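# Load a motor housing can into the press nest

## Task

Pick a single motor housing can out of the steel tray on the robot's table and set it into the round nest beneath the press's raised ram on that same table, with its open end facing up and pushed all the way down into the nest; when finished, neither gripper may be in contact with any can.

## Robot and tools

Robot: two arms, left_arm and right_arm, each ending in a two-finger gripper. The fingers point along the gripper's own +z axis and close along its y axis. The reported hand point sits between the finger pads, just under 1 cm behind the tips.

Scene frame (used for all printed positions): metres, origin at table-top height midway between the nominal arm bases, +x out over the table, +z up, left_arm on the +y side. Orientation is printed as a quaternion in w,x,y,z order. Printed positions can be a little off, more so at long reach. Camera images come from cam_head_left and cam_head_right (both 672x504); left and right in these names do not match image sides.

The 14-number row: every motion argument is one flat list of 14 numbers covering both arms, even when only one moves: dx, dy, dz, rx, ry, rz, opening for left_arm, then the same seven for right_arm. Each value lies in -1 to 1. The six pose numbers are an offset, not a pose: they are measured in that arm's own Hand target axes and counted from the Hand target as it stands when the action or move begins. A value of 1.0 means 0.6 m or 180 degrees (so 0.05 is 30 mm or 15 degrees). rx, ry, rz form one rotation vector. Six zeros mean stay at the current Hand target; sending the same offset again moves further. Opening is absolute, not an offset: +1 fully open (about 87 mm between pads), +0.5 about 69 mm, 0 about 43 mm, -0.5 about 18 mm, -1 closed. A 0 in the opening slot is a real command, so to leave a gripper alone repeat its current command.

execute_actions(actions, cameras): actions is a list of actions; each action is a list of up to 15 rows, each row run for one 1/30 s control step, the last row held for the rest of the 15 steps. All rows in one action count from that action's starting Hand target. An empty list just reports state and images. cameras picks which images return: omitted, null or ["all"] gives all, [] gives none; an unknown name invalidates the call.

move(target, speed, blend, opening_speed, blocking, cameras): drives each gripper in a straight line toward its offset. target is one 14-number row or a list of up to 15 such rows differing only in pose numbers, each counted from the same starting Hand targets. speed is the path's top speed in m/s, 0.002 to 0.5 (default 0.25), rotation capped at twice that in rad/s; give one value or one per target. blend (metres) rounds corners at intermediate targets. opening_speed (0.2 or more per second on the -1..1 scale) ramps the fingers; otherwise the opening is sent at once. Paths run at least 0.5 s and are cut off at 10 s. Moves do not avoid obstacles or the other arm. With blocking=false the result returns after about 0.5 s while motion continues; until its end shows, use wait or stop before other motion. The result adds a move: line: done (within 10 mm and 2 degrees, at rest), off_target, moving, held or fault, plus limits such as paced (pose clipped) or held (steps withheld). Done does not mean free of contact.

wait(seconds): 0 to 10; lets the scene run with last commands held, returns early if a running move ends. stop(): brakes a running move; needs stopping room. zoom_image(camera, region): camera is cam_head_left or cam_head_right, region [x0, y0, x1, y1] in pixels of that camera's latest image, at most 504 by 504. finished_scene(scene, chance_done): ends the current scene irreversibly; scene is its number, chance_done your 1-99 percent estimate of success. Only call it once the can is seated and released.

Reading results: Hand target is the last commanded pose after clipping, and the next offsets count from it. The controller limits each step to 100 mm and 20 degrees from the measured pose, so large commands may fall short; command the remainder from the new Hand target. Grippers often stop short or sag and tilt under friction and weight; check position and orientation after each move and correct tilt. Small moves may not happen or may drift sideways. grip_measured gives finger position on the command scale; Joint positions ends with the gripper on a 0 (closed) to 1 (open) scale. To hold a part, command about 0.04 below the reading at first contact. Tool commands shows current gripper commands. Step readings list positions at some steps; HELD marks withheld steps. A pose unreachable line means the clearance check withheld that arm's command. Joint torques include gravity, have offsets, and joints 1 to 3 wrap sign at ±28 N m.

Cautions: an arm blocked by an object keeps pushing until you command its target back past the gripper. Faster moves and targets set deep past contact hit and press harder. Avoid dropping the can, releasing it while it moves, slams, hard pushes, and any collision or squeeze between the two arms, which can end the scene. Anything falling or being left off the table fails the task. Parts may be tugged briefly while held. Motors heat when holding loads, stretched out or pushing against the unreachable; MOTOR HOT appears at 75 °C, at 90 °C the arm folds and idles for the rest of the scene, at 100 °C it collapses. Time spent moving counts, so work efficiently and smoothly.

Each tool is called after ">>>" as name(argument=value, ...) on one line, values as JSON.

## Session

>>> execute_actions(actions=[])

>>> zoom_image(camera="cam_head_left", region=[60, 110, 380, 350])

>>> zoom_image(camera="cam_head_right", region=[60, 110, 380, 350])

Scene clock: 0.00 s.
left_arm: end_effector_position=(+0.3994, +0.3146, +0.1383) grip_measured=+0.972 end_effector_quat_wxyz=(+0.746, -0.007, +0.664, +0.043) | right_arm: end_effector_position=(+0.3778, -0.2966, +0.1017) grip_measured=+0.978 end_effector_quat_wxyz=(+0.688, -0.004, +0.726, +0.008)
Joint positions: left_arm=[0.01 1.563 0.201 1.479 -0.005 0.047 0.986] | right_arm=[0.114 1.526 0.224 1.248 0.068 0.01 0.989]
Joint velocities: left_arm=[0.027 -0.007 -0.012 -0.022 0.022 -0.022 -0.008] | right_arm=[-0.012 0.007 -0.007 -0.037 -0.051 -0.037 -0.003]
Joint torques (N m): no reading
Heat: left arm: 31 °C; right arm: 37 °C.
Hand target: left_arm +0.4009, +0.3147, +0.1439; +0.752, -0.007, +0.658, +0.043 | right_arm +0.3806, -0.2964, +0.1094; +0.696, -0.004, +0.718, +0.009
Tool commands: left_gripper/opening=+1.0 right_gripper/opening=+1.0

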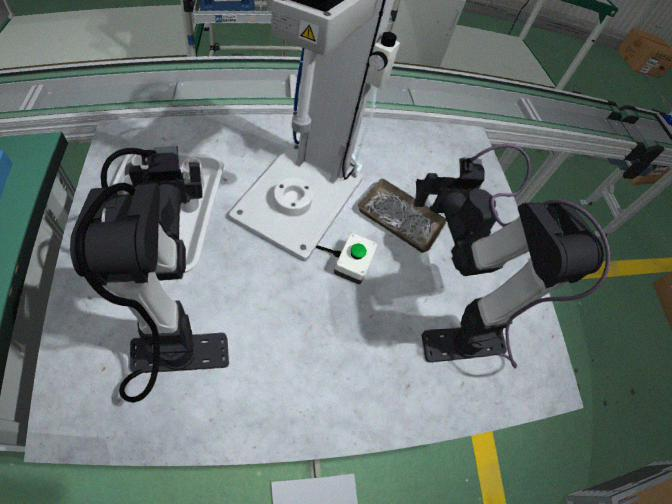

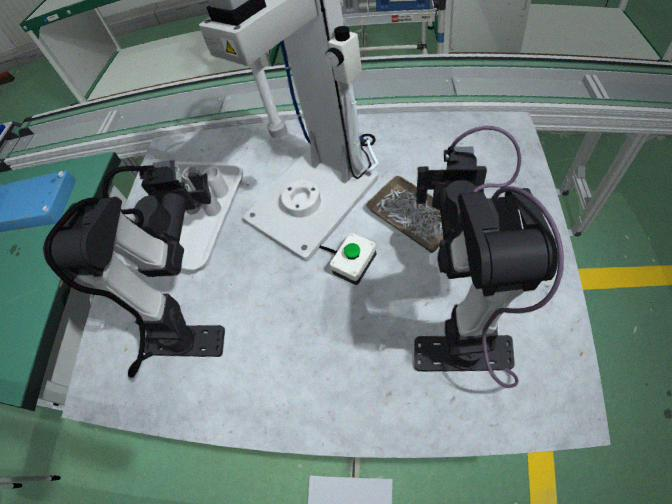

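Scaled by 1.575.

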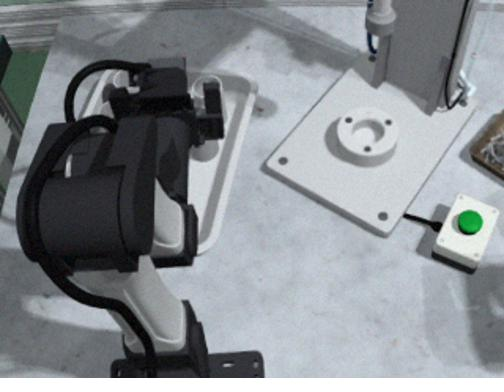

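Scaled by 1.575.

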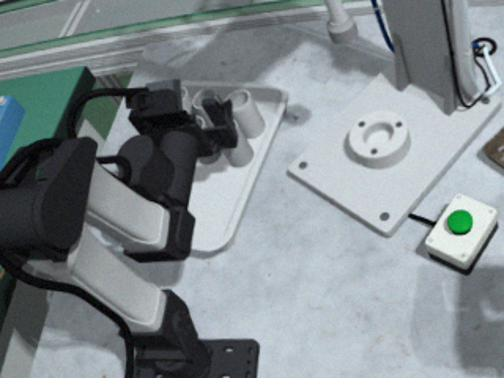

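>>> move(target=[[-0.12,0,0,0,0,0,1,0,0,0,0,0,0,1],[-0.2,0,-0.28,0,0,0,1,0,0,0,0,0,0,1]], blend=0.03, speed=0.3)

>>> zoom_image(camera="cam_head_left", region=[70, 130, 250, 290])

>>> zoom_image(camera="cam_head_right", region=[90, 130, 270, 290])

>>> zoom_image(camera="cam_head_left", region=[270, 140, 340, 210])

>>> zoom_image(camera="cam_head_right", region=[270, 140, 340, 210])

Scene clock: 12.27 s.
left_arm: end_effector_position=(+0.2247, +0.2938, +0.2346) grip_measured=+0.972 end_effector_quat_wxyz=(+0.720, -0.008, +0.693, +0.043) | right_arm: end_effector_position=(+0.3778, -0.2966, +0.1017) grip_measured=+0.978 end_effector_quat_wxyz=(+0.688, -0.004, +0.726, +0.008)
Joint positions: left_arm=[-0.355 -0.008 0.411 -0.376 -0.373 0.065 0.986] | right_arm=[0.114 1.526 0.224 1.248 0.068 0.01 0.989]
Joint velocities: left_arm=[-0.002 -0.017 -0.012 0.037 -0.066 -0.066 -0.003] | right_arm=[-0.002 -0.002 -0.002 0.007 -0.022 0.007 -0.008]
Joint torques (N m): left_arm=[-0.51 2.02 7.83 1.52 0 -0.05] | right_arm=[-0.21 -4.41 5.53 1.9 -0.01 0]
Heat: left arm: 32 °C; right arm: 38 °C.
Hand target: left_arm +0.2181, +0.2954, +0.2457; +0.751, -0.014, +0.659, +0.037 | right_arm +0.3806, -0.2964, +0.1094; +0.696, -0.004, +0.718, +0.009
Off the commanded pose: left_arm 0.008 m, 5 deg | right_arm 0.008 m, 1 deg.
joint sent to its limit (left arm) — joint 2 (shoulder), lower limit. The joint targets are off in position and orientation.
move: off_target (left_arm); limits=paced

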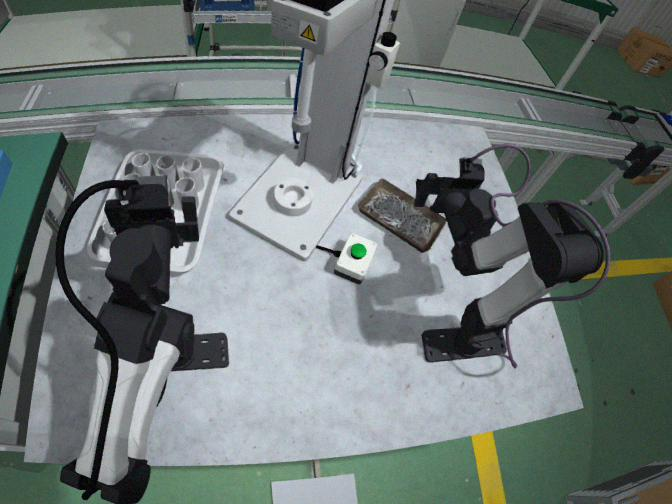

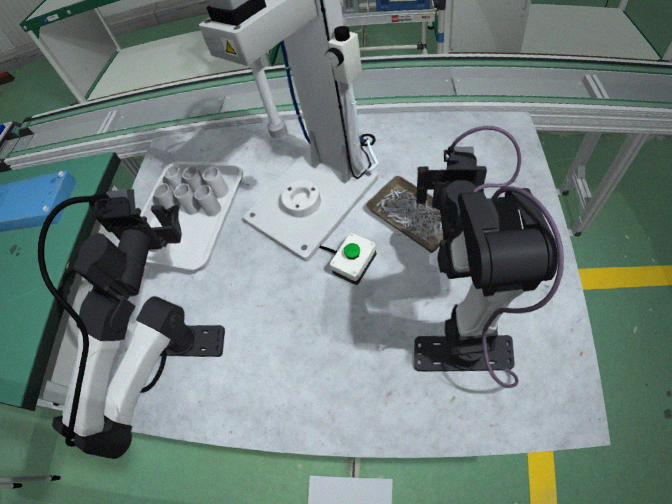

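Scaled by 2.800.

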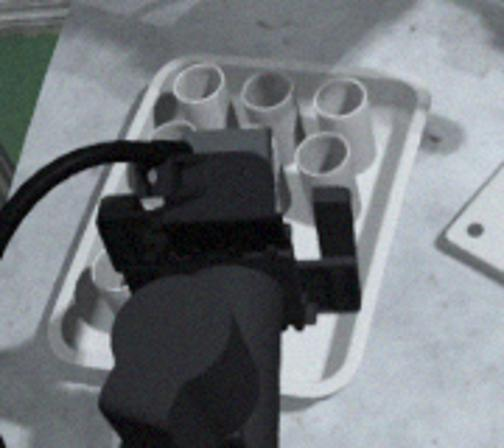

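Scaled by 2.800.

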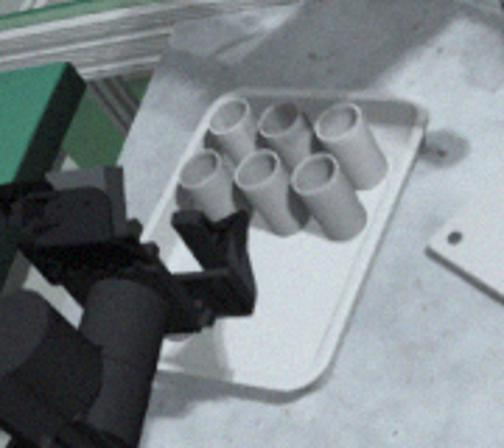

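Scaled by 7.200.

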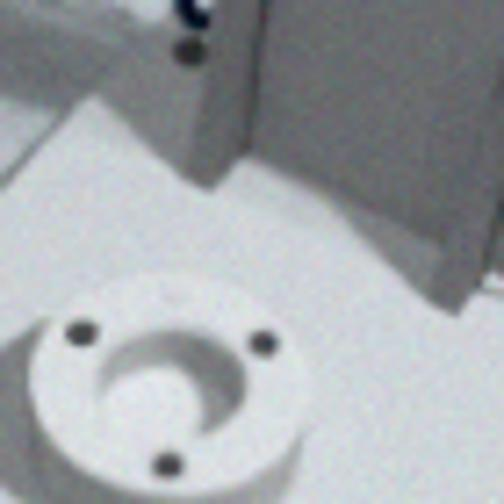

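Scaled by 7.200.

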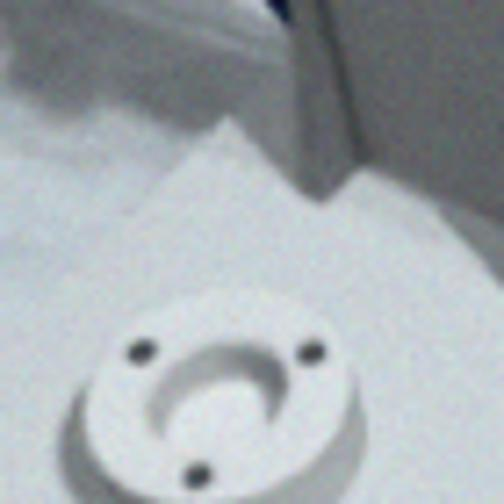

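>>> move(target=[0,-0.33,0.05,0,0,0,1,0,0,0,0,0,0,1], speed=0.3)

>>> zoom_image(camera="cam_head_left", region=[80, 140, 240, 280])

>>> zoom_image(camera="cam_head_right", region=[110, 140, 270, 280])

Scene clock: 28.80 s.
left_arm: end_effector_position=(+0.2674, +0.0981, +0.2399) grip_measured=+0.972 end_effector_quat_wxyz=(+0.743, -0.024, +0.668, +0.020) | right_arm: end_effector_position=(+0.3778, -0.2966, +0.1017) grip_measured=+0.978 end_effector_quat_wxyz=(+0.688, -0.004, +0.726, +0.008)
Joint positions: left_arm=[-1.294 1.198 0.443 1.137 -1.285 0.36 0.986] | right_arm=[0.114 1.526 0.224 1.248 0.068 0.01 0.989]
Joint velocities: left_arm=[0.002 -0.017 -0.027 -0.022 -0.051 0.037 -0.003] | right_arm=[-0.007 -0.012 -0.002 -0.007 -0.022 -0.11 -0.013]
Joint torques (N m): left_arm=[0.03 -2.43 4.71 1.25 0.16 0.17] | right_arm=[-0.23 -4.41 5.53 1.9 -0.01 0]
Heat: left arm: 34 °C; right arm: 39 °C.
Hand target: left_arm +0.2671, +0.1001, +0.2361; +0.742, -0.024, +0.669, +0.028 | right_arm +0.3806, -0.2964, +0.1094; +0.696, -0.004, +0.718, +0.009
Off the commanded pose: left_arm 0.007 m, 3 deg | right_arm 0.008 m, 1 deg.
move: off_target (left_arm); limits=paced

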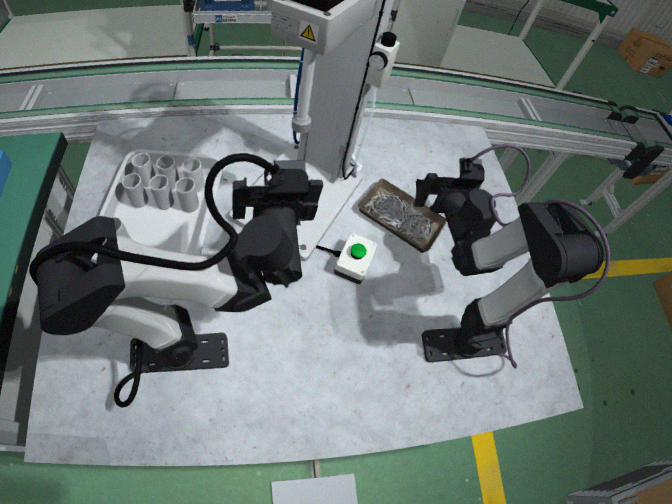

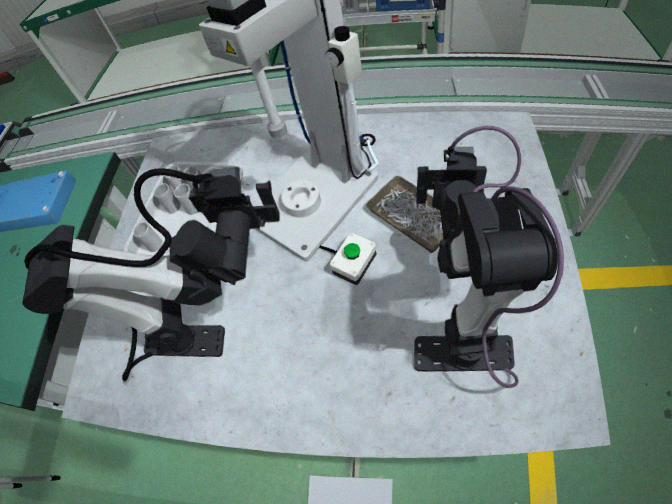

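Scaled by 3.150.

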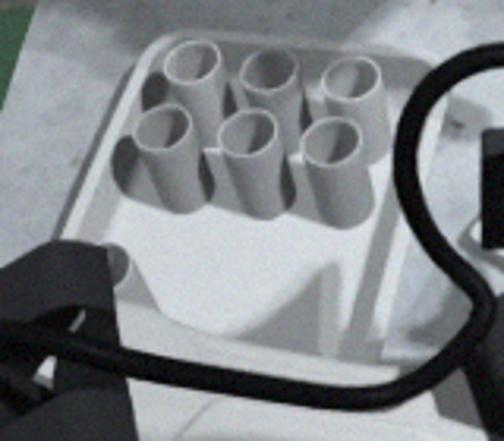

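Scaled by 3.150.

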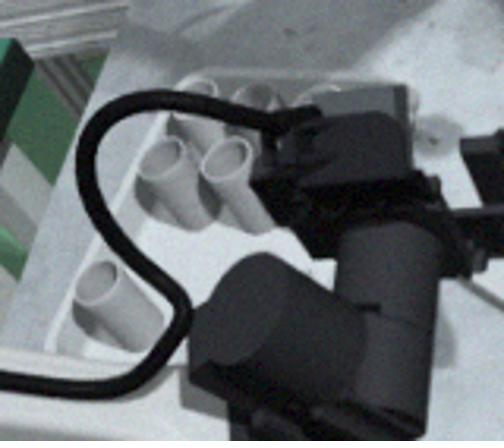

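>>> move(target=[0.127,0.247,0.16,-0.174,0.089,-0.006,0.3,0,0,0,0,0,0,1])

>>> zoom_image(camera="cam_head_left", region=[100, 120, 260, 260])

>>> zoom_image(camera="cam_head_right", region=[130, 120, 290, 260])

Scene clock: 43.90 s.
left_arm: end_effector_position=(+0.3540, +0.2603, +0.1707) grip_measured=+0.300 end_effector_quat_wxyz=(+0.617, -0.224, +0.725, +0.209) | right_arm: end_effector_position=(+0.3778, -0.2966, +0.1017) grip_measured=+0.978 end_effector_quat_wxyz=(+0.688, -0.004, +0.726, +0.008)
Joint positions: left_arm=[-0.618 1.239 0.608 0.237 -1.163 -0.338 0.65] | right_arm=[0.114 1.526 0.224 1.248 0.068 0.01 0.989]
Joint velocities: left_arm=[0.012 -0.017 -0.007 0.007 0.007 -0.051 -0.001] | right_arm=[-0.007 -0.012 0.012 0.022 -0.007 -0.051 0.003]
Joint torques (N m): left_arm=[0.64 -3.37 8.57 1.19 -0.04 -0.11] | right_arm=[-0.21 -4.42 5.53 1.9 -0.01 -0.01]
Heat: left arm: 35 °C; right arm: 39 °C.
Hand target: left_arm +0.3601, +0.2578, +0.1773; +0.619, -0.231, +0.723, +0.201 | right_arm +0.3806, -0.2964, +0.1094; +0.696, -0.004, +0.718, +0.009
Off the commanded pose: left_arm 0.007 m, 2 deg | right_arm 0.008 m, 1 deg.
move: done

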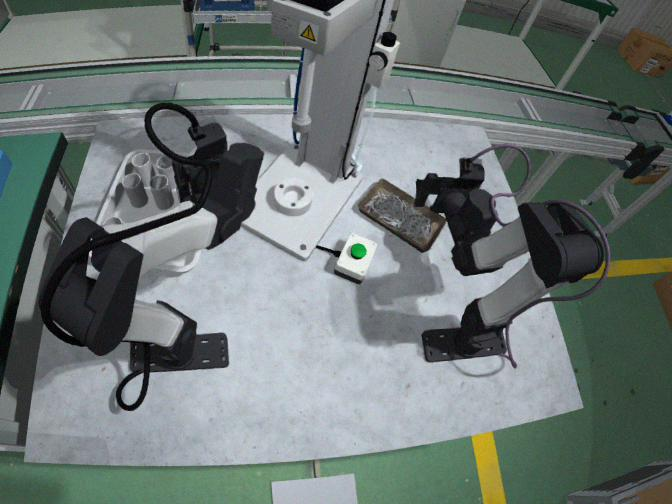

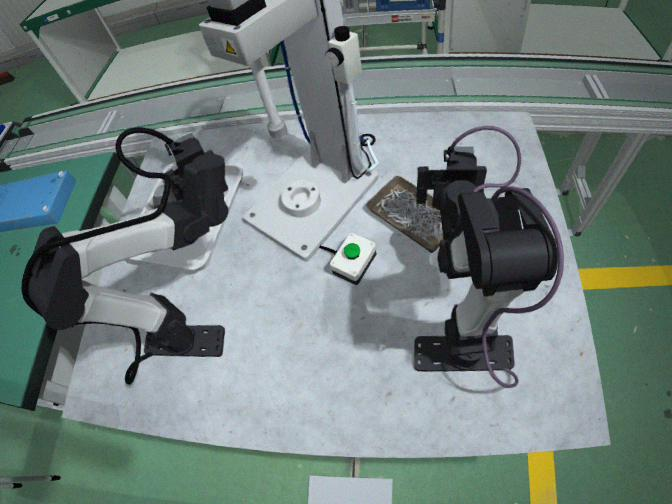

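Scaled by 3.150.

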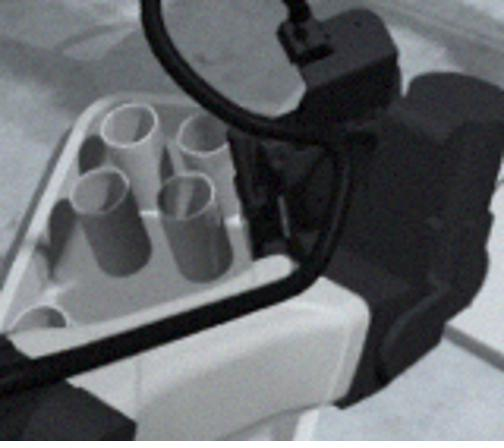

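Scaled by 3.150.

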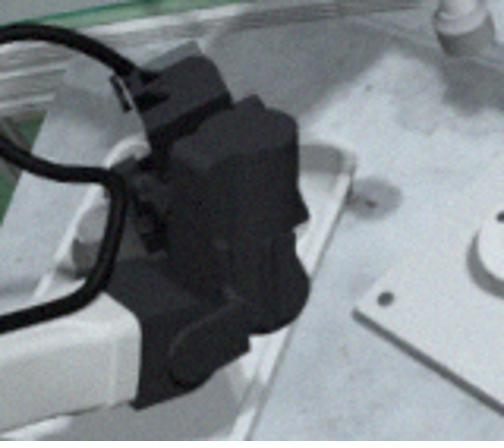

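>>> move(target=[0,0,-0.06,0.139,0,0,0.3,0,0,0,0,0,0,1])

>>> zoom_image(camera="cam_head_left", region=[100, 120, 260, 260])

>>> zoom_image(camera="cam_head_right", region=[130, 120, 290, 260])

Scene clock: 49.47 s.
left_arm: end_effector_position=(+0.3318, +0.2352, +0.1900) grip_measured=+0.300 end_effector_quat_wxyz=(+0.658, -0.097, +0.746, +0.036) | right_arm: end_effector_position=(+0.3778, -0.2966, +0.1017) grip_measured=+0.978 end_effector_quat_wxyz=(+0.688, -0.004, +0.726, +0.008)
Joint positions: left_arm=[-0.558 0.845 0.428 0.247 -0.682 -0.182 0.65] | right_arm=[0.114 1.526 0.224 1.248 0.068 0.01 0.989]
Joint velocities: left_arm=[0.002 -0.027 0.002 0.007 -0.007 0.022 -0.004] | right_arm=[0.007 -0.017 -0.007 -0.051 0.007 -0.037 -0.013]
Joint torques (N m): left_arm=[0.73 -2.32 5.74 1.43 0.1 0.19] | right_arm=[-0.23 -4.41 5.53 1.9 -0.01 0]
Heat: left arm: 36 °C; right arm: 39 °C.
Hand target: left_arm +0.3301, +0.2370, +0.1855; +0.654, -0.090, +0.750, +0.040 | right_arm +0.3806, -0.2964, +0.1094; +0.696, -0.004, +0.718, +0.009
Off the commanded pose: left_arm 0.008 m, 1 deg | right_arm 0.008 m, 1 deg.
move: done

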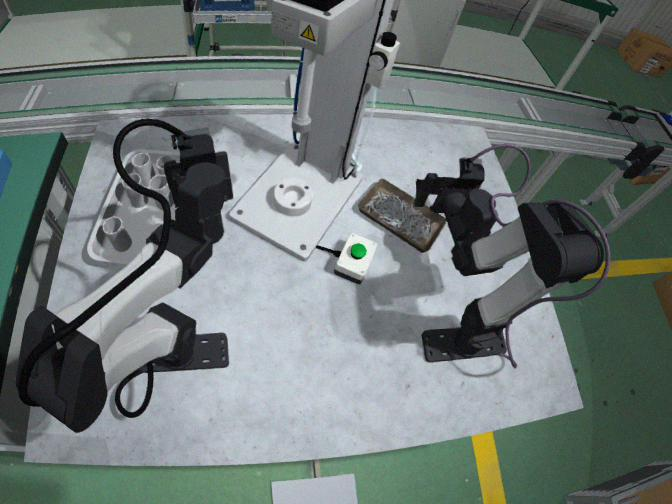

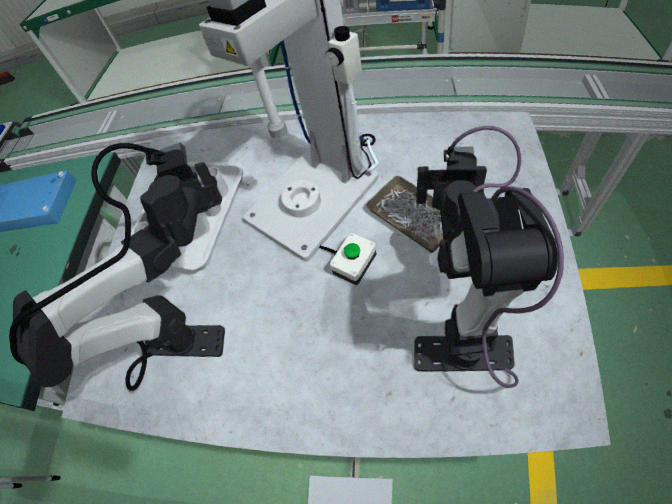

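Scaled by 3.150.

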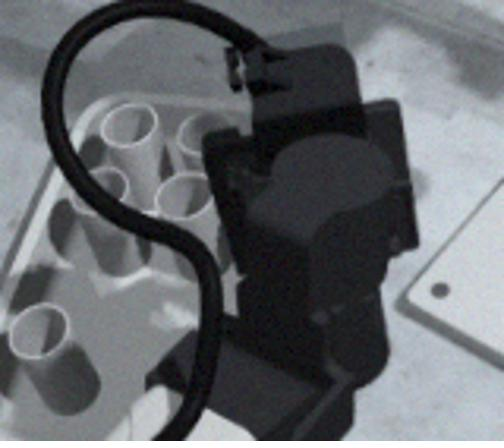

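Scaled by 3.150.

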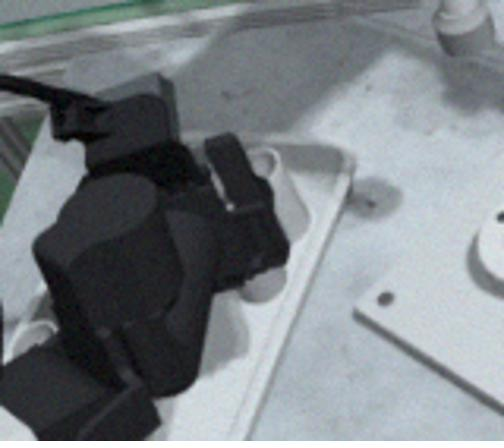

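>>> move(target=[0.039,0.2,-0.096,-0.275,0,-0.039,0.5,0,0,0,0,0,0,1])

>>> zoom_image(camera="cam_head_left", region=[60, 160, 200, 280])

>>> zoom_image(camera="cam_head_right", region=[90, 160, 230, 280])

Scene clock: 66.67 s.
left_arm: end_effector_position=(+0.2452, +0.3448, +0.1564) grip_measured=+0.500 end_effector_quat_wxyz=(+0.556, -0.397, +0.659, +0.316) | right_arm: end_effector_position=(+0.3778, -0.2966, +0.1017) grip_measured=+0.978 end_effector_quat_wxyz=(+0.688, -0.004, +0.726, +0.008)
Joint positions: left_arm=[-0.595 1.238 0.755 -1.245 -1.385 -1.755 0.75] | right_arm=[0.114 1.526 0.224 1.248 0.068 0.01 0.989]
Joint velocities: left_arm=[-0.002 -0.002 -0.002 0.022 -0.051 -0.022 0.007] | right_arm=[0.002 -0.007 -0.017 0.007 -0.007 -0.022 0.008]
Joint torques (N m): left_arm=[0.17 -2.26 7.17 -0.22 -0.36 -0.06] | right_arm=[-0.23 -4.42 5.53 1.9 -0.01 0]
Heat: left arm: 36 °C; right arm: 40 °C.
Hand target: left_arm +0.2483, +0.3426, +0.1605; +0.555, -0.404, +0.656, +0.313 | right_arm +0.3806, -0.2964, +0.1094; +0.696, -0.004, +0.718, +0.009
Off the commanded pose: left_arm 0.008 m, 1 deg | right_arm 0.008 m, 1 deg.
move: done

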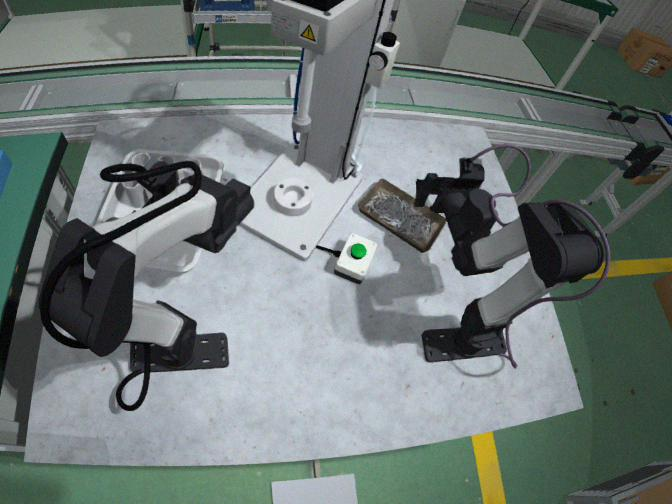

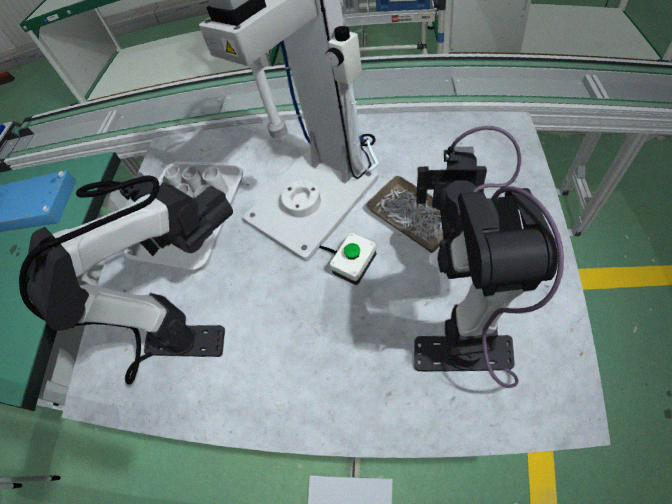

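Scaled by 3.600.

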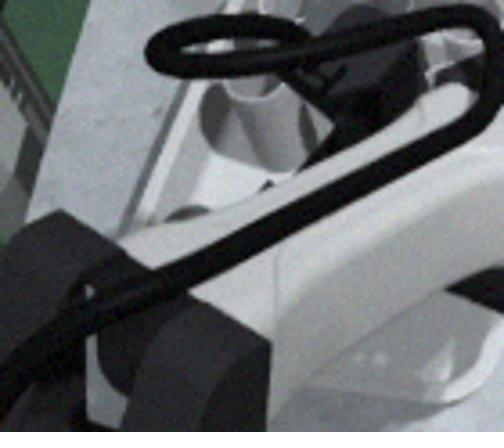

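Scaled by 3.600.

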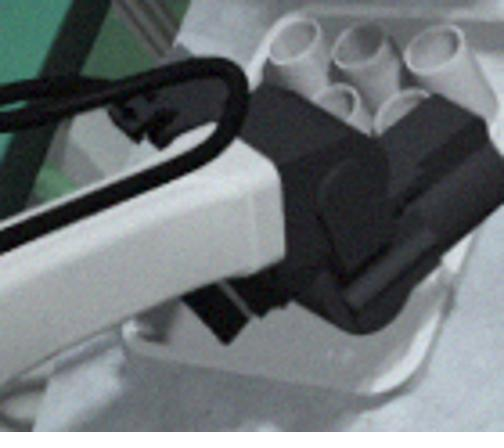

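>>> move(target=[-0.035,-0.203,-0.091,0.252,0,0.043,0.3,0,0,0,0,0,0,1], cameras=[])

>>> move(target=[-0.05,0,0.05,0,0.23,0,0.3,0,0,0,0,0,0,1])

>>> zoom_image(camera="cam_head_left", region=[100, 120, 260, 260])

>>> zoom_image(camera="cam_head_right", region=[130, 120, 290, 260])

Scene clock: 77.50 s.
left_arm: end_effector_position=(+0.3296, +0.2391, +0.1975) grip_measured=+0.300 end_effector_quat_wxyz=(+0.643, -0.112, +0.755, +0.072) | right_arm: end_effector_position=(+0.3778, -0.2966, +0.1017) grip_measured=+0.978 end_effector_quat_wxyz=(+0.688, -0.004, +0.726, +0.008)
Joint positions: left_arm=[-0.598 0.876 0.509 0.132 -0.789 -0.205 0.65] | right_arm=[0.114 1.526 0.224 1.248 0.068 0.01 0.989]
Joint velocities: left_arm=[0.002 -0.007 -0.022 0.022 0.022 0.007 -0.001] | right_arm=[-0.017 -0.017 0.022 0.007 0.007 -0.022 0.008]
Joint torques (N m): left_arm=[0.66 -2.56 5.83 1.65 0.11 0.19] | right_arm=[-0.23 -4.41 5.53 1.9 -0.01 -0.01]
Heat: left arm: 38 °C; right arm: 40 °C.
Hand target: left_arm +0.3299, +0.2401, +0.1984; +0.647, -0.111, +0.752, +0.069 | right_arm +0.3806, -0.2964, +0.1094; +0.696, -0.004, +0.718, +0.009
Off the commanded pose: left_arm 0.003 m, 1 deg | right_arm 0.008 m, 1 deg.
move: done
No camera images: "cameras" was empty.

Scene clock: 79.80 s.
left_arm: end_effector_position=(+0.3618, +0.2500, +0.2150) grip_measured=+0.300 end_effector_quat_wxyz=(+0.339, -0.124, +0.932, +0.039) | right_arm: end_effector_position=(+0.3778, -0.2966, +0.1017) grip_measured=+0.978 end_effector_quat_wxyz=(+0.688, -0.004, +0.726, +0.008)
Joint positions: left_arm=[-0.265 1.418 1.423 -0.931 -0.288 -0.38 0.65] | right_arm=[0.114 1.526 0.224 1.248 0.068 0.01 0.989]
Joint velocities: left_arm=[-0.012 -0.017 -0.012 -0.007 -0.051 -0.022 0.001] | right_arm=[-0.007 -0.012 -0.012 0.007 0.007 -0.022 -0.008]
Joint torques (N m): left_arm=[0.58 -4.92 8.62 1.04 0.05 -0.05] | right_arm=[-0.23 -4.41 5.53 1.9 -0.01 -0.01]
Heat: left arm: 38 °C; right arm: 40 °C.
Hand target: left_arm +0.3657, +0.2493, +0.2211; +0.342, -0.130, +0.930, +0.032 | right_arm +0.3806, -0.2964, +0.1094; +0.696, -0.004, +0.718, +0.009
Off the commanded pose: left_arm 0.008 m, 2 deg | right_arm 0.008 m, 1 deg.
move: done

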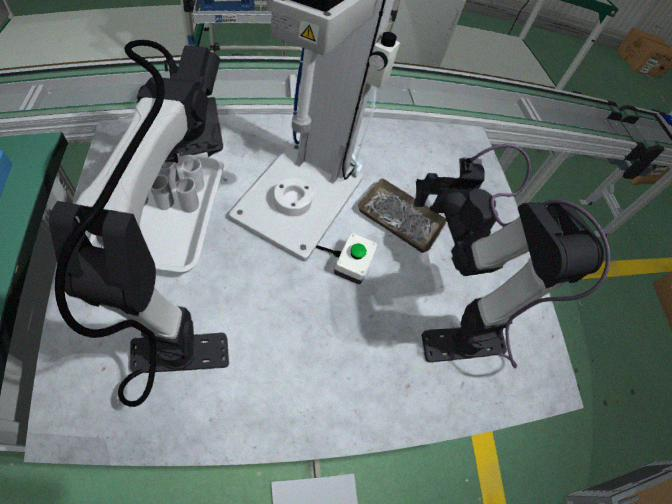

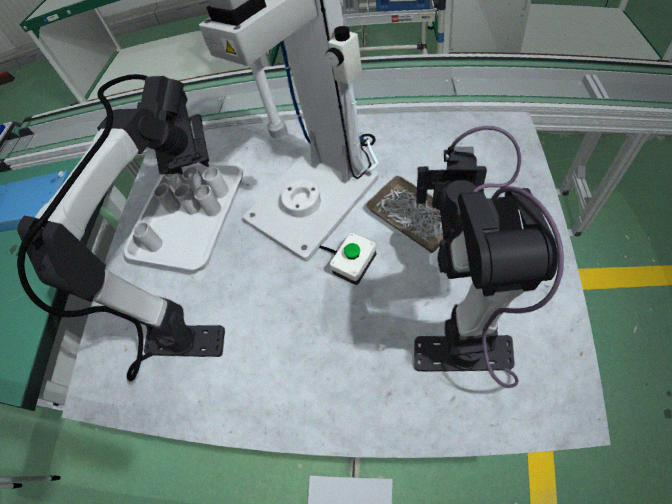

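Scaled by 3.150.

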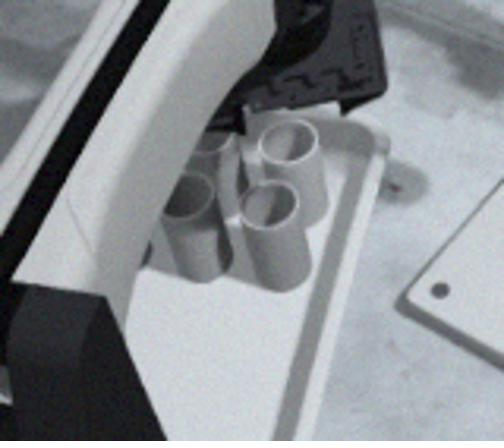

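Scaled by 3.150.

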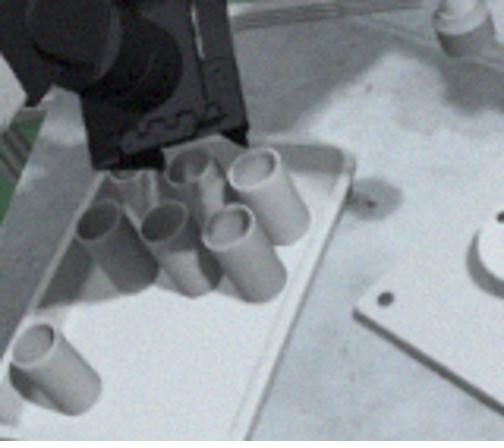

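>>> move(target=[0.063,-0.017,0.132,0,0,0,0.3,0,0,0,0,0,0,1], speed=0.15)

>>> zoom_image(camera="cam_head_left", region=[120, 130, 240, 230])

>>> zoom_image(camera="cam_head_right", region=[140, 130, 260, 230])

Scene clock: 88.80 s.
left_arm: end_effector_position=(+0.3863, +0.2445, +0.1392) grip_measured=+0.300 end_effector_quat_wxyz=(+0.341, -0.124, +0.931, +0.037) | right_arm: end_effector_position=(+0.3778, -0.2966, +0.1017) grip_measured=+0.978 end_effector_quat_wxyz=(+0.688, -0.004, +0.726, +0.008)
Joint positions: left_arm=[-0.265 1.484 1.174 -0.612 -0.287 -0.38 0.65] | right_arm=[0.114 1.526 0.224 1.248 0.068 0.01 0.989]
Joint velocities: left_arm=[-0.007 0.012 -0.007 0.066 -0.066 -0.066 -0.006] | right_arm=[-0.012 0.007 -0.007 -0.051 -0.051 -0.022 -0.013]
Joint torques (N m): left_arm=[0.62 -6.05 5.86 1.32 0.02 -0.07] | right_arm=[-0.23 -4.41 5.53 1.9 -0.01 -0.01]
Heat: left arm: 38 °C; right arm: 40 °C.
Hand target: left_arm +0.3891, +0.2442, +0.1360; +0.342, -0.130, +0.930, +0.032 | right_arm +0.3806, -0.2964, +0.1094; +0.696, -0.004, +0.718, +0.009
Off the commanded pose: left_arm 0.005 m, 1 deg | right_arm 0.008 m, 1 deg.
move: done

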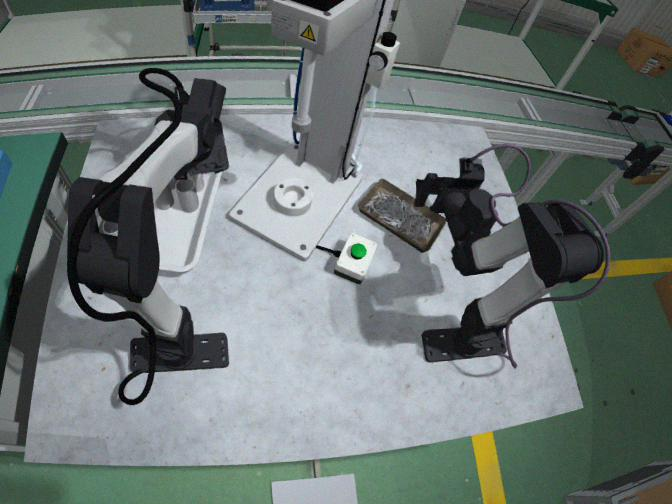

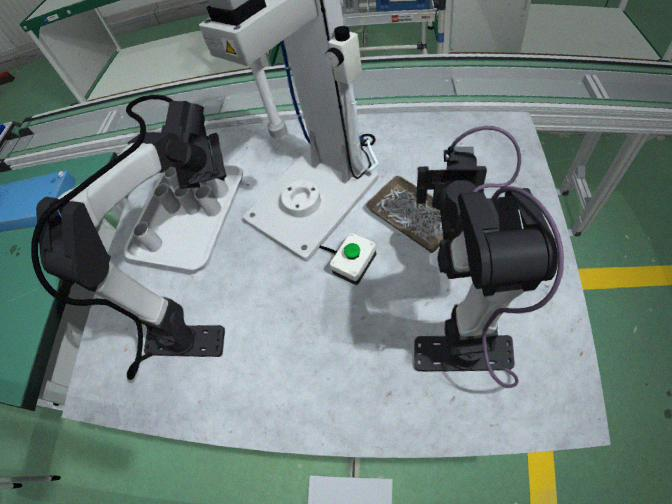

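Scaled by 4.200.

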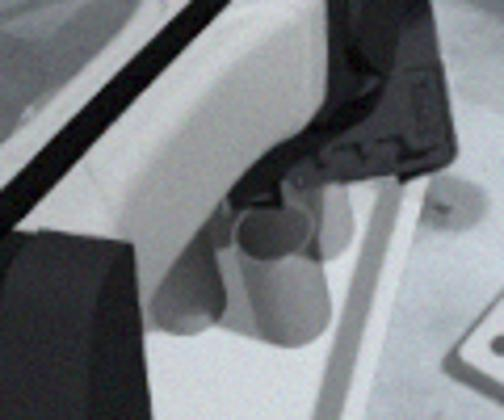

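Scaled by 4.200.

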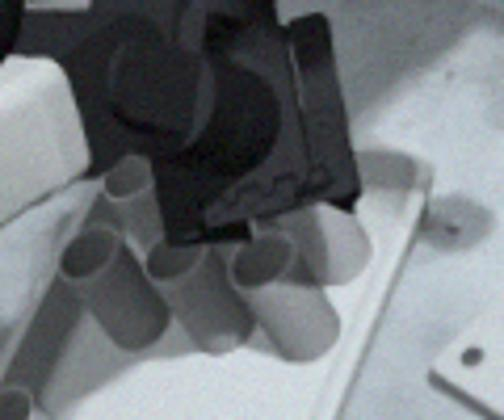

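>>> move(target=[0.0,0.058,-0.1,0,-0.267,0,0.5,0,0,0,0,0,0,1], cameras=[])

>>> move(target=[0,0,0,0.08,0,0,0.5,0,0,0,0,0,0,1])

>>> zoom_image(camera="cam_head_left", region=[120, 130, 240, 230])

>>> zoom_image(camera="cam_head_right", region=[140, 130, 260, 230])

Scene clock: 111.17 s.
left_arm: end_effector_position=(+0.3410, +0.2686, +0.1867) grip_measured=+0.500 end_effector_quat_wxyz=(+0.690, -0.106, +0.713, +0.074) | right_arm: end_effector_position=(+0.3778, -0.2966, +0.1017) grip_measured=+0.978 end_effector_quat_wxyz=(+0.688, -0.004, +0.726, +0.008)
Joint positions: left_arm=[-0.435 0.87 0.32 0.503 -0.635 -0.069 0.75] | right_arm=[0.114 1.526 0.224 1.248 0.068 0.01 0.989]
Joint velocities: left_arm=[-0.002 -0.022 -0.017 -0.007 0.007 -0.037 0.001] | right_arm=[0.002 -0.007 -0.002 0.007 -0.007 -0.007 -0.008]
Joint torques (N m): left_arm=[-0.68 -1.42 5.5 1.69 -0.03 0.2] | right_arm=[-0.23 -4.41 5.53 1.9 -0.01 0]
Heat: left arm: 38 °C; right arm: 40 °C.
Hand target: left_arm +0.3400, +0.2686, +0.1848; +0.691, -0.104, +0.711, +0.078 | right_arm +0.3806, -0.2964, +0.1094; +0.696, -0.004, +0.718, +0.009
Off the commanded pose: left_arm 0.006 m, 1 deg | right_arm 0.008 m, 1 deg.
move: done
No camera images: "cameras" was empty.

Scene clock: 112.63 s.
left_arm: end_effector_position=(+0.3404, +0.2680, +0.1912) grip_measured=+0.500 end_effector_quat_wxyz=(+0.704, -0.018, +0.710, -0.011) | right_arm: end_effector_position=(+0.3778, -0.2966, +0.1017) grip_measured=+0.978 end_effector_quat_wxyz=(+0.688, -0.004, +0.726, +0.008)
Joint positions: left_arm=[-0.188 0.751 0.277 0.465 -0.145 -0.042 0.75] | right_arm=[0.114 1.526 0.224 1.248 0.068 0.01 0.989]
Joint velocities: left_arm=[-0.012 -0.017 -0.012 0.037 0.007 0.022 -0.001] | right_arm=[-0.012 -0.012 -0.012 0.066 0.022 -0.022 0.008]
Joint torques (N m): left_arm=[0.68 -1.05 6.08 1.53 0.16 0.18] | right_arm=[-0.23 -4.41 5.53 1.9 -0.01 0]
Heat: left arm: 38 °C; right arm: 40 °C.
Hand target: left_arm +0.3393, +0.2690, +0.1864; +0.699, -0.012, +0.715, -0.008 | right_arm +0.3806, -0.2964, +0.1094; +0.696, -0.004, +0.718, +0.009
Off the commanded pose: left_arm 0.006 m, 1 deg | right_arm 0.008 m, 1 deg.
move: done

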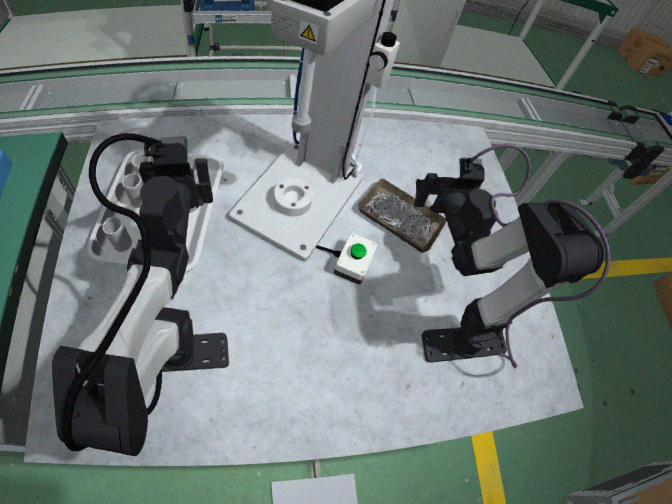

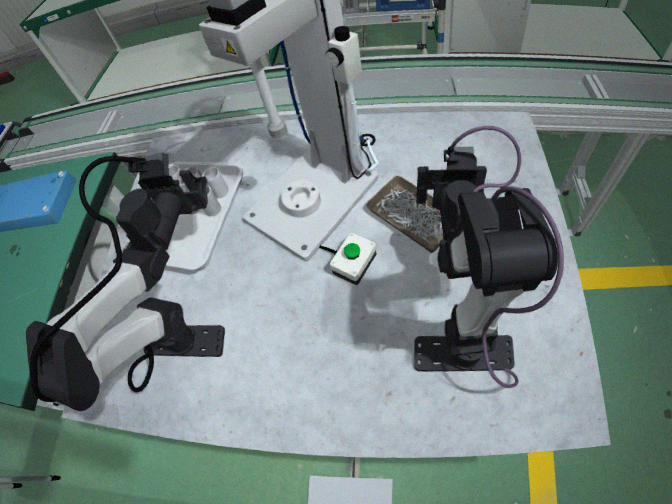

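Scaled by 4.200.

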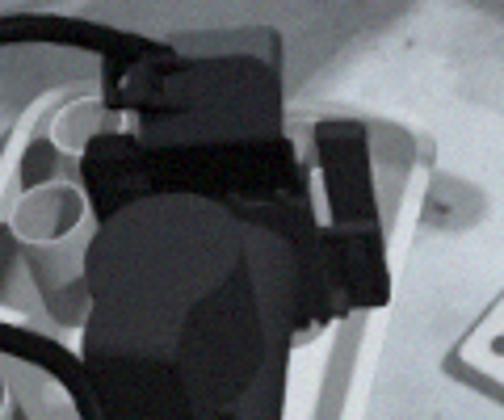

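Scaled by 4.200.

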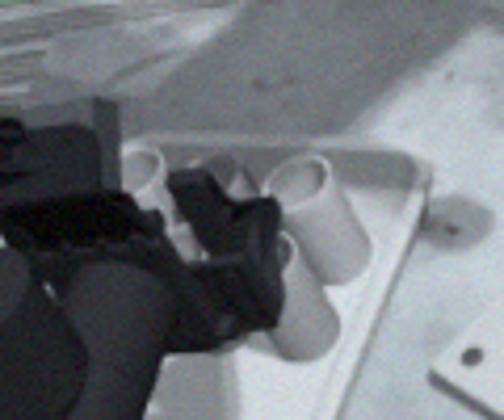

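>>> move(target=[0.13,-0.005,-0.05,0,0,0,0.3,0,0,0,0,0,0,1], speed=0.15)

>>> zoom_image(camera="cam_head_left", region=[120, 130, 240, 230])

>>> zoom_image(camera="cam_head_right", region=[140, 130, 260, 230])

Scene clock: 128.13 s.
left_arm: end_effector_position=(+0.3089, +0.2639, +0.1139) grip_measured=+0.300 end_effector_quat_wxyz=(+0.677, -0.011, +0.736, -0.007) | right_arm: end_effector_position=(+0.3778, -0.2966, +0.1017) grip_measured=+0.978 end_effector_quat_wxyz=(+0.688, -0.004, +0.726, +0.008)
Joint positions: left_arm=[-0.252 0.692 0.021 0.585 -0.203 -0.042 0.65] | right_arm=[0.114 1.526 0.224 1.248 0.068 0.01 0.989]
Joint velocities: left_arm=[0.007 -0.012 -0.002 -0.066 -0.037 -0.007 0.001] | right_arm=[-0.027 -0.002 0.007 0.007 -0.051 0.022 0.003]
Joint torques (N m): left_arm=[-0.65 -0.76 5.59 1.61 -0.04 -0.07] | right_arm=[-0.23 -4.42 5.53 1.9 -0.01 0]
Heat: left arm: 38 °C; right arm: 40 °C.
Hand target: left_arm +0.3065, +0.2638, +0.1096; +0.699, -0.014, +0.715, -0.009 | right_arm +0.3806, -0.2964, +0.1094; +0.696, -0.004, +0.718, +0.009
Off the commanded pose: left_arm 0.005 m, 4 deg | right_arm 0.008 m, 1 deg.
joint sent to its limit (left arm) — joint 3 (elbow), lower limit, where the elbow is as bent as it goes. The joint targets are off in orientation, not in position.
move: off_target (left_arm)

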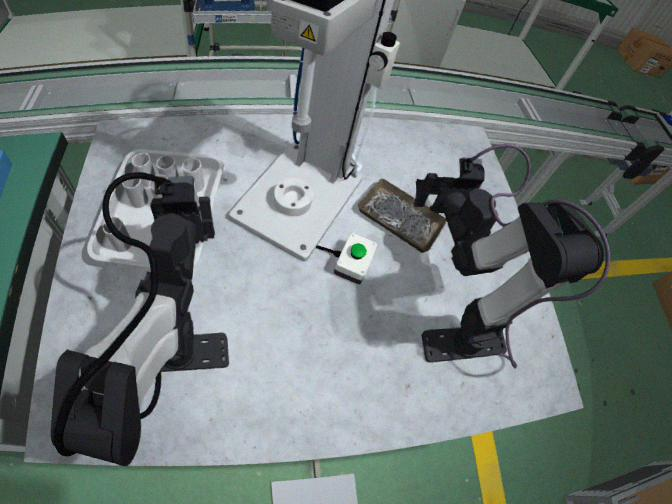

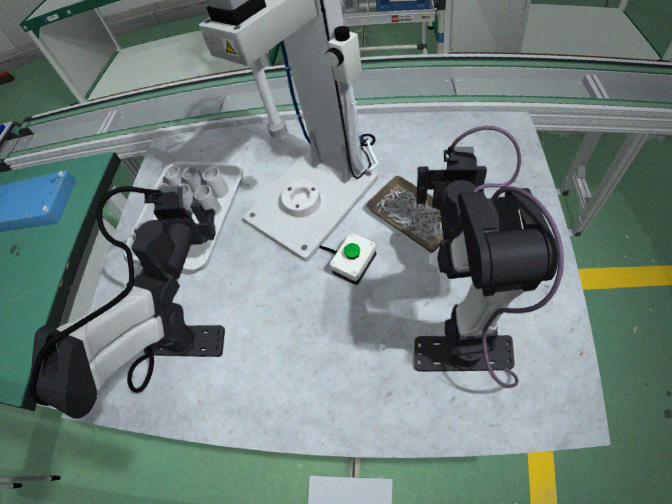

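Scaled by 4.200.

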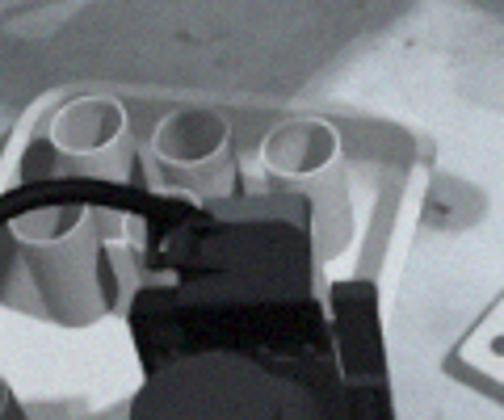

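Scaled by 4.200.

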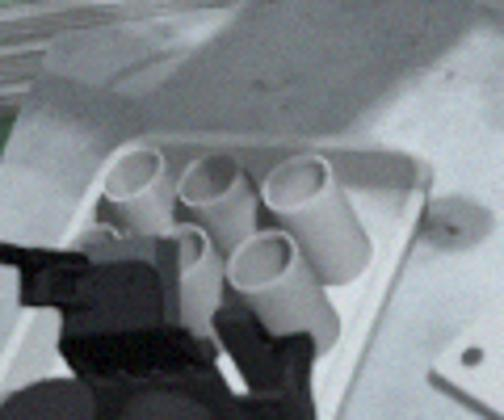

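>>> move(target=[0.025,0.041,0.045,0,0.02,0,0.3,0,0,0,0,0,0,1], speed=0.1)

>>> zoom_image(camera="cam_head_left", region=[140, 150, 220, 220])

>>> zoom_image(camera="cam_head_right", region=[160, 160, 240, 230])

Scene clock: 144.37 s.
left_arm: end_effector_position=(+0.3349, +0.2885, +0.0938) grip_measured=+0.300 end_effector_quat_wxyz=(+0.672, -0.015, +0.740, -0.008) | right_arm: end_effector_position=(+0.3778, -0.2966, +0.1017) grip_measured=+0.978 end_effector_quat_wxyz=(+0.688, -0.004, +0.726, +0.008)
Joint positions: left_arm=[-0.049 1.133 0.021 1.015 -0.005 -0.032 0.65] | right_arm=[0.114 1.526 0.224 1.248 0.068 0.01 0.989]
Joint velocities: left_arm=[-0.002 -0.007 -0.012 -0.022 -0.037 0.007 0.006] | right_arm=[-0.007 0.007 0.007 0.007 0.022 -0.007 -0.018]
Joint torques (N m): left_arm=[0.68 -1.18 4.12 1.83 0.18 0.17] | right_arm=[-0.23 -4.42 5.53 1.9 -0.01 -0.01]
Heat: left arm: 38 °C; right arm: 40 °C.
Hand target: left_arm +0.3335, +0.2893, +0.0922; +0.677, -0.010, +0.736, -0.006 | right_arm +0.3806, -0.2964, +0.1094; +0.696, -0.004, +0.718, +0.009
Off the commanded pose: left_arm 0.002 m, 1 deg | right_arm 0.008 m, 1 deg.
joint sent to its limit (left arm) — joint 3 (elbow), lower limit, where the elbow is as bent as it goes. The joint targets still meet the commanded pose.
move: done

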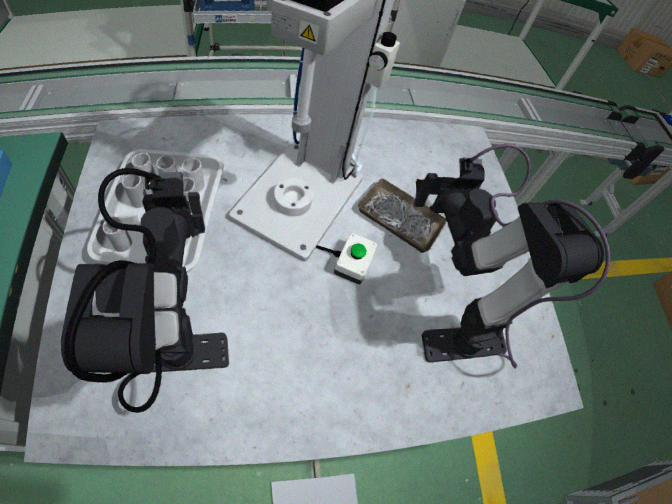

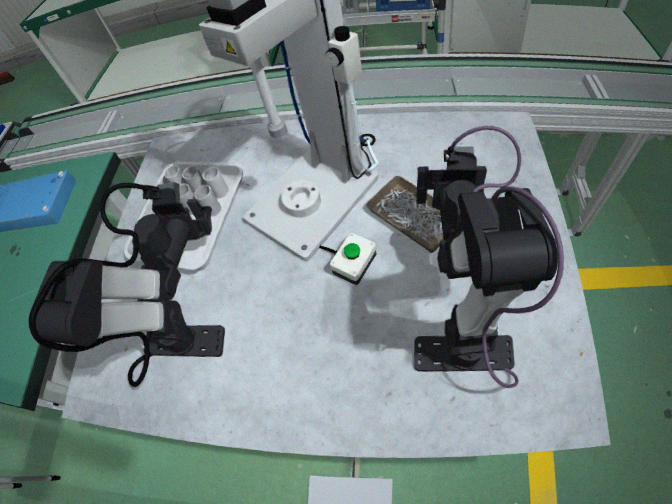

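Scaled by 6.300.

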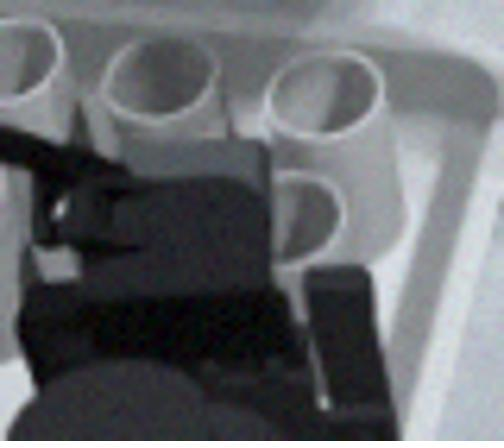

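Scaled by 6.300.

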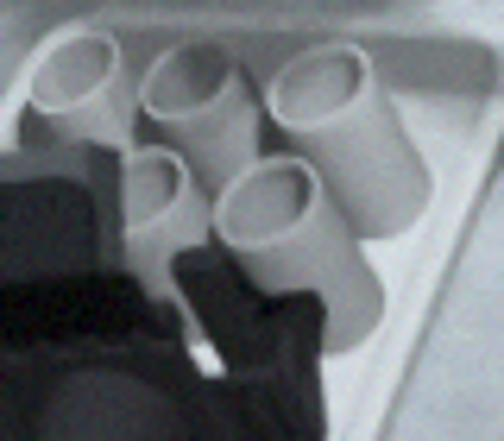

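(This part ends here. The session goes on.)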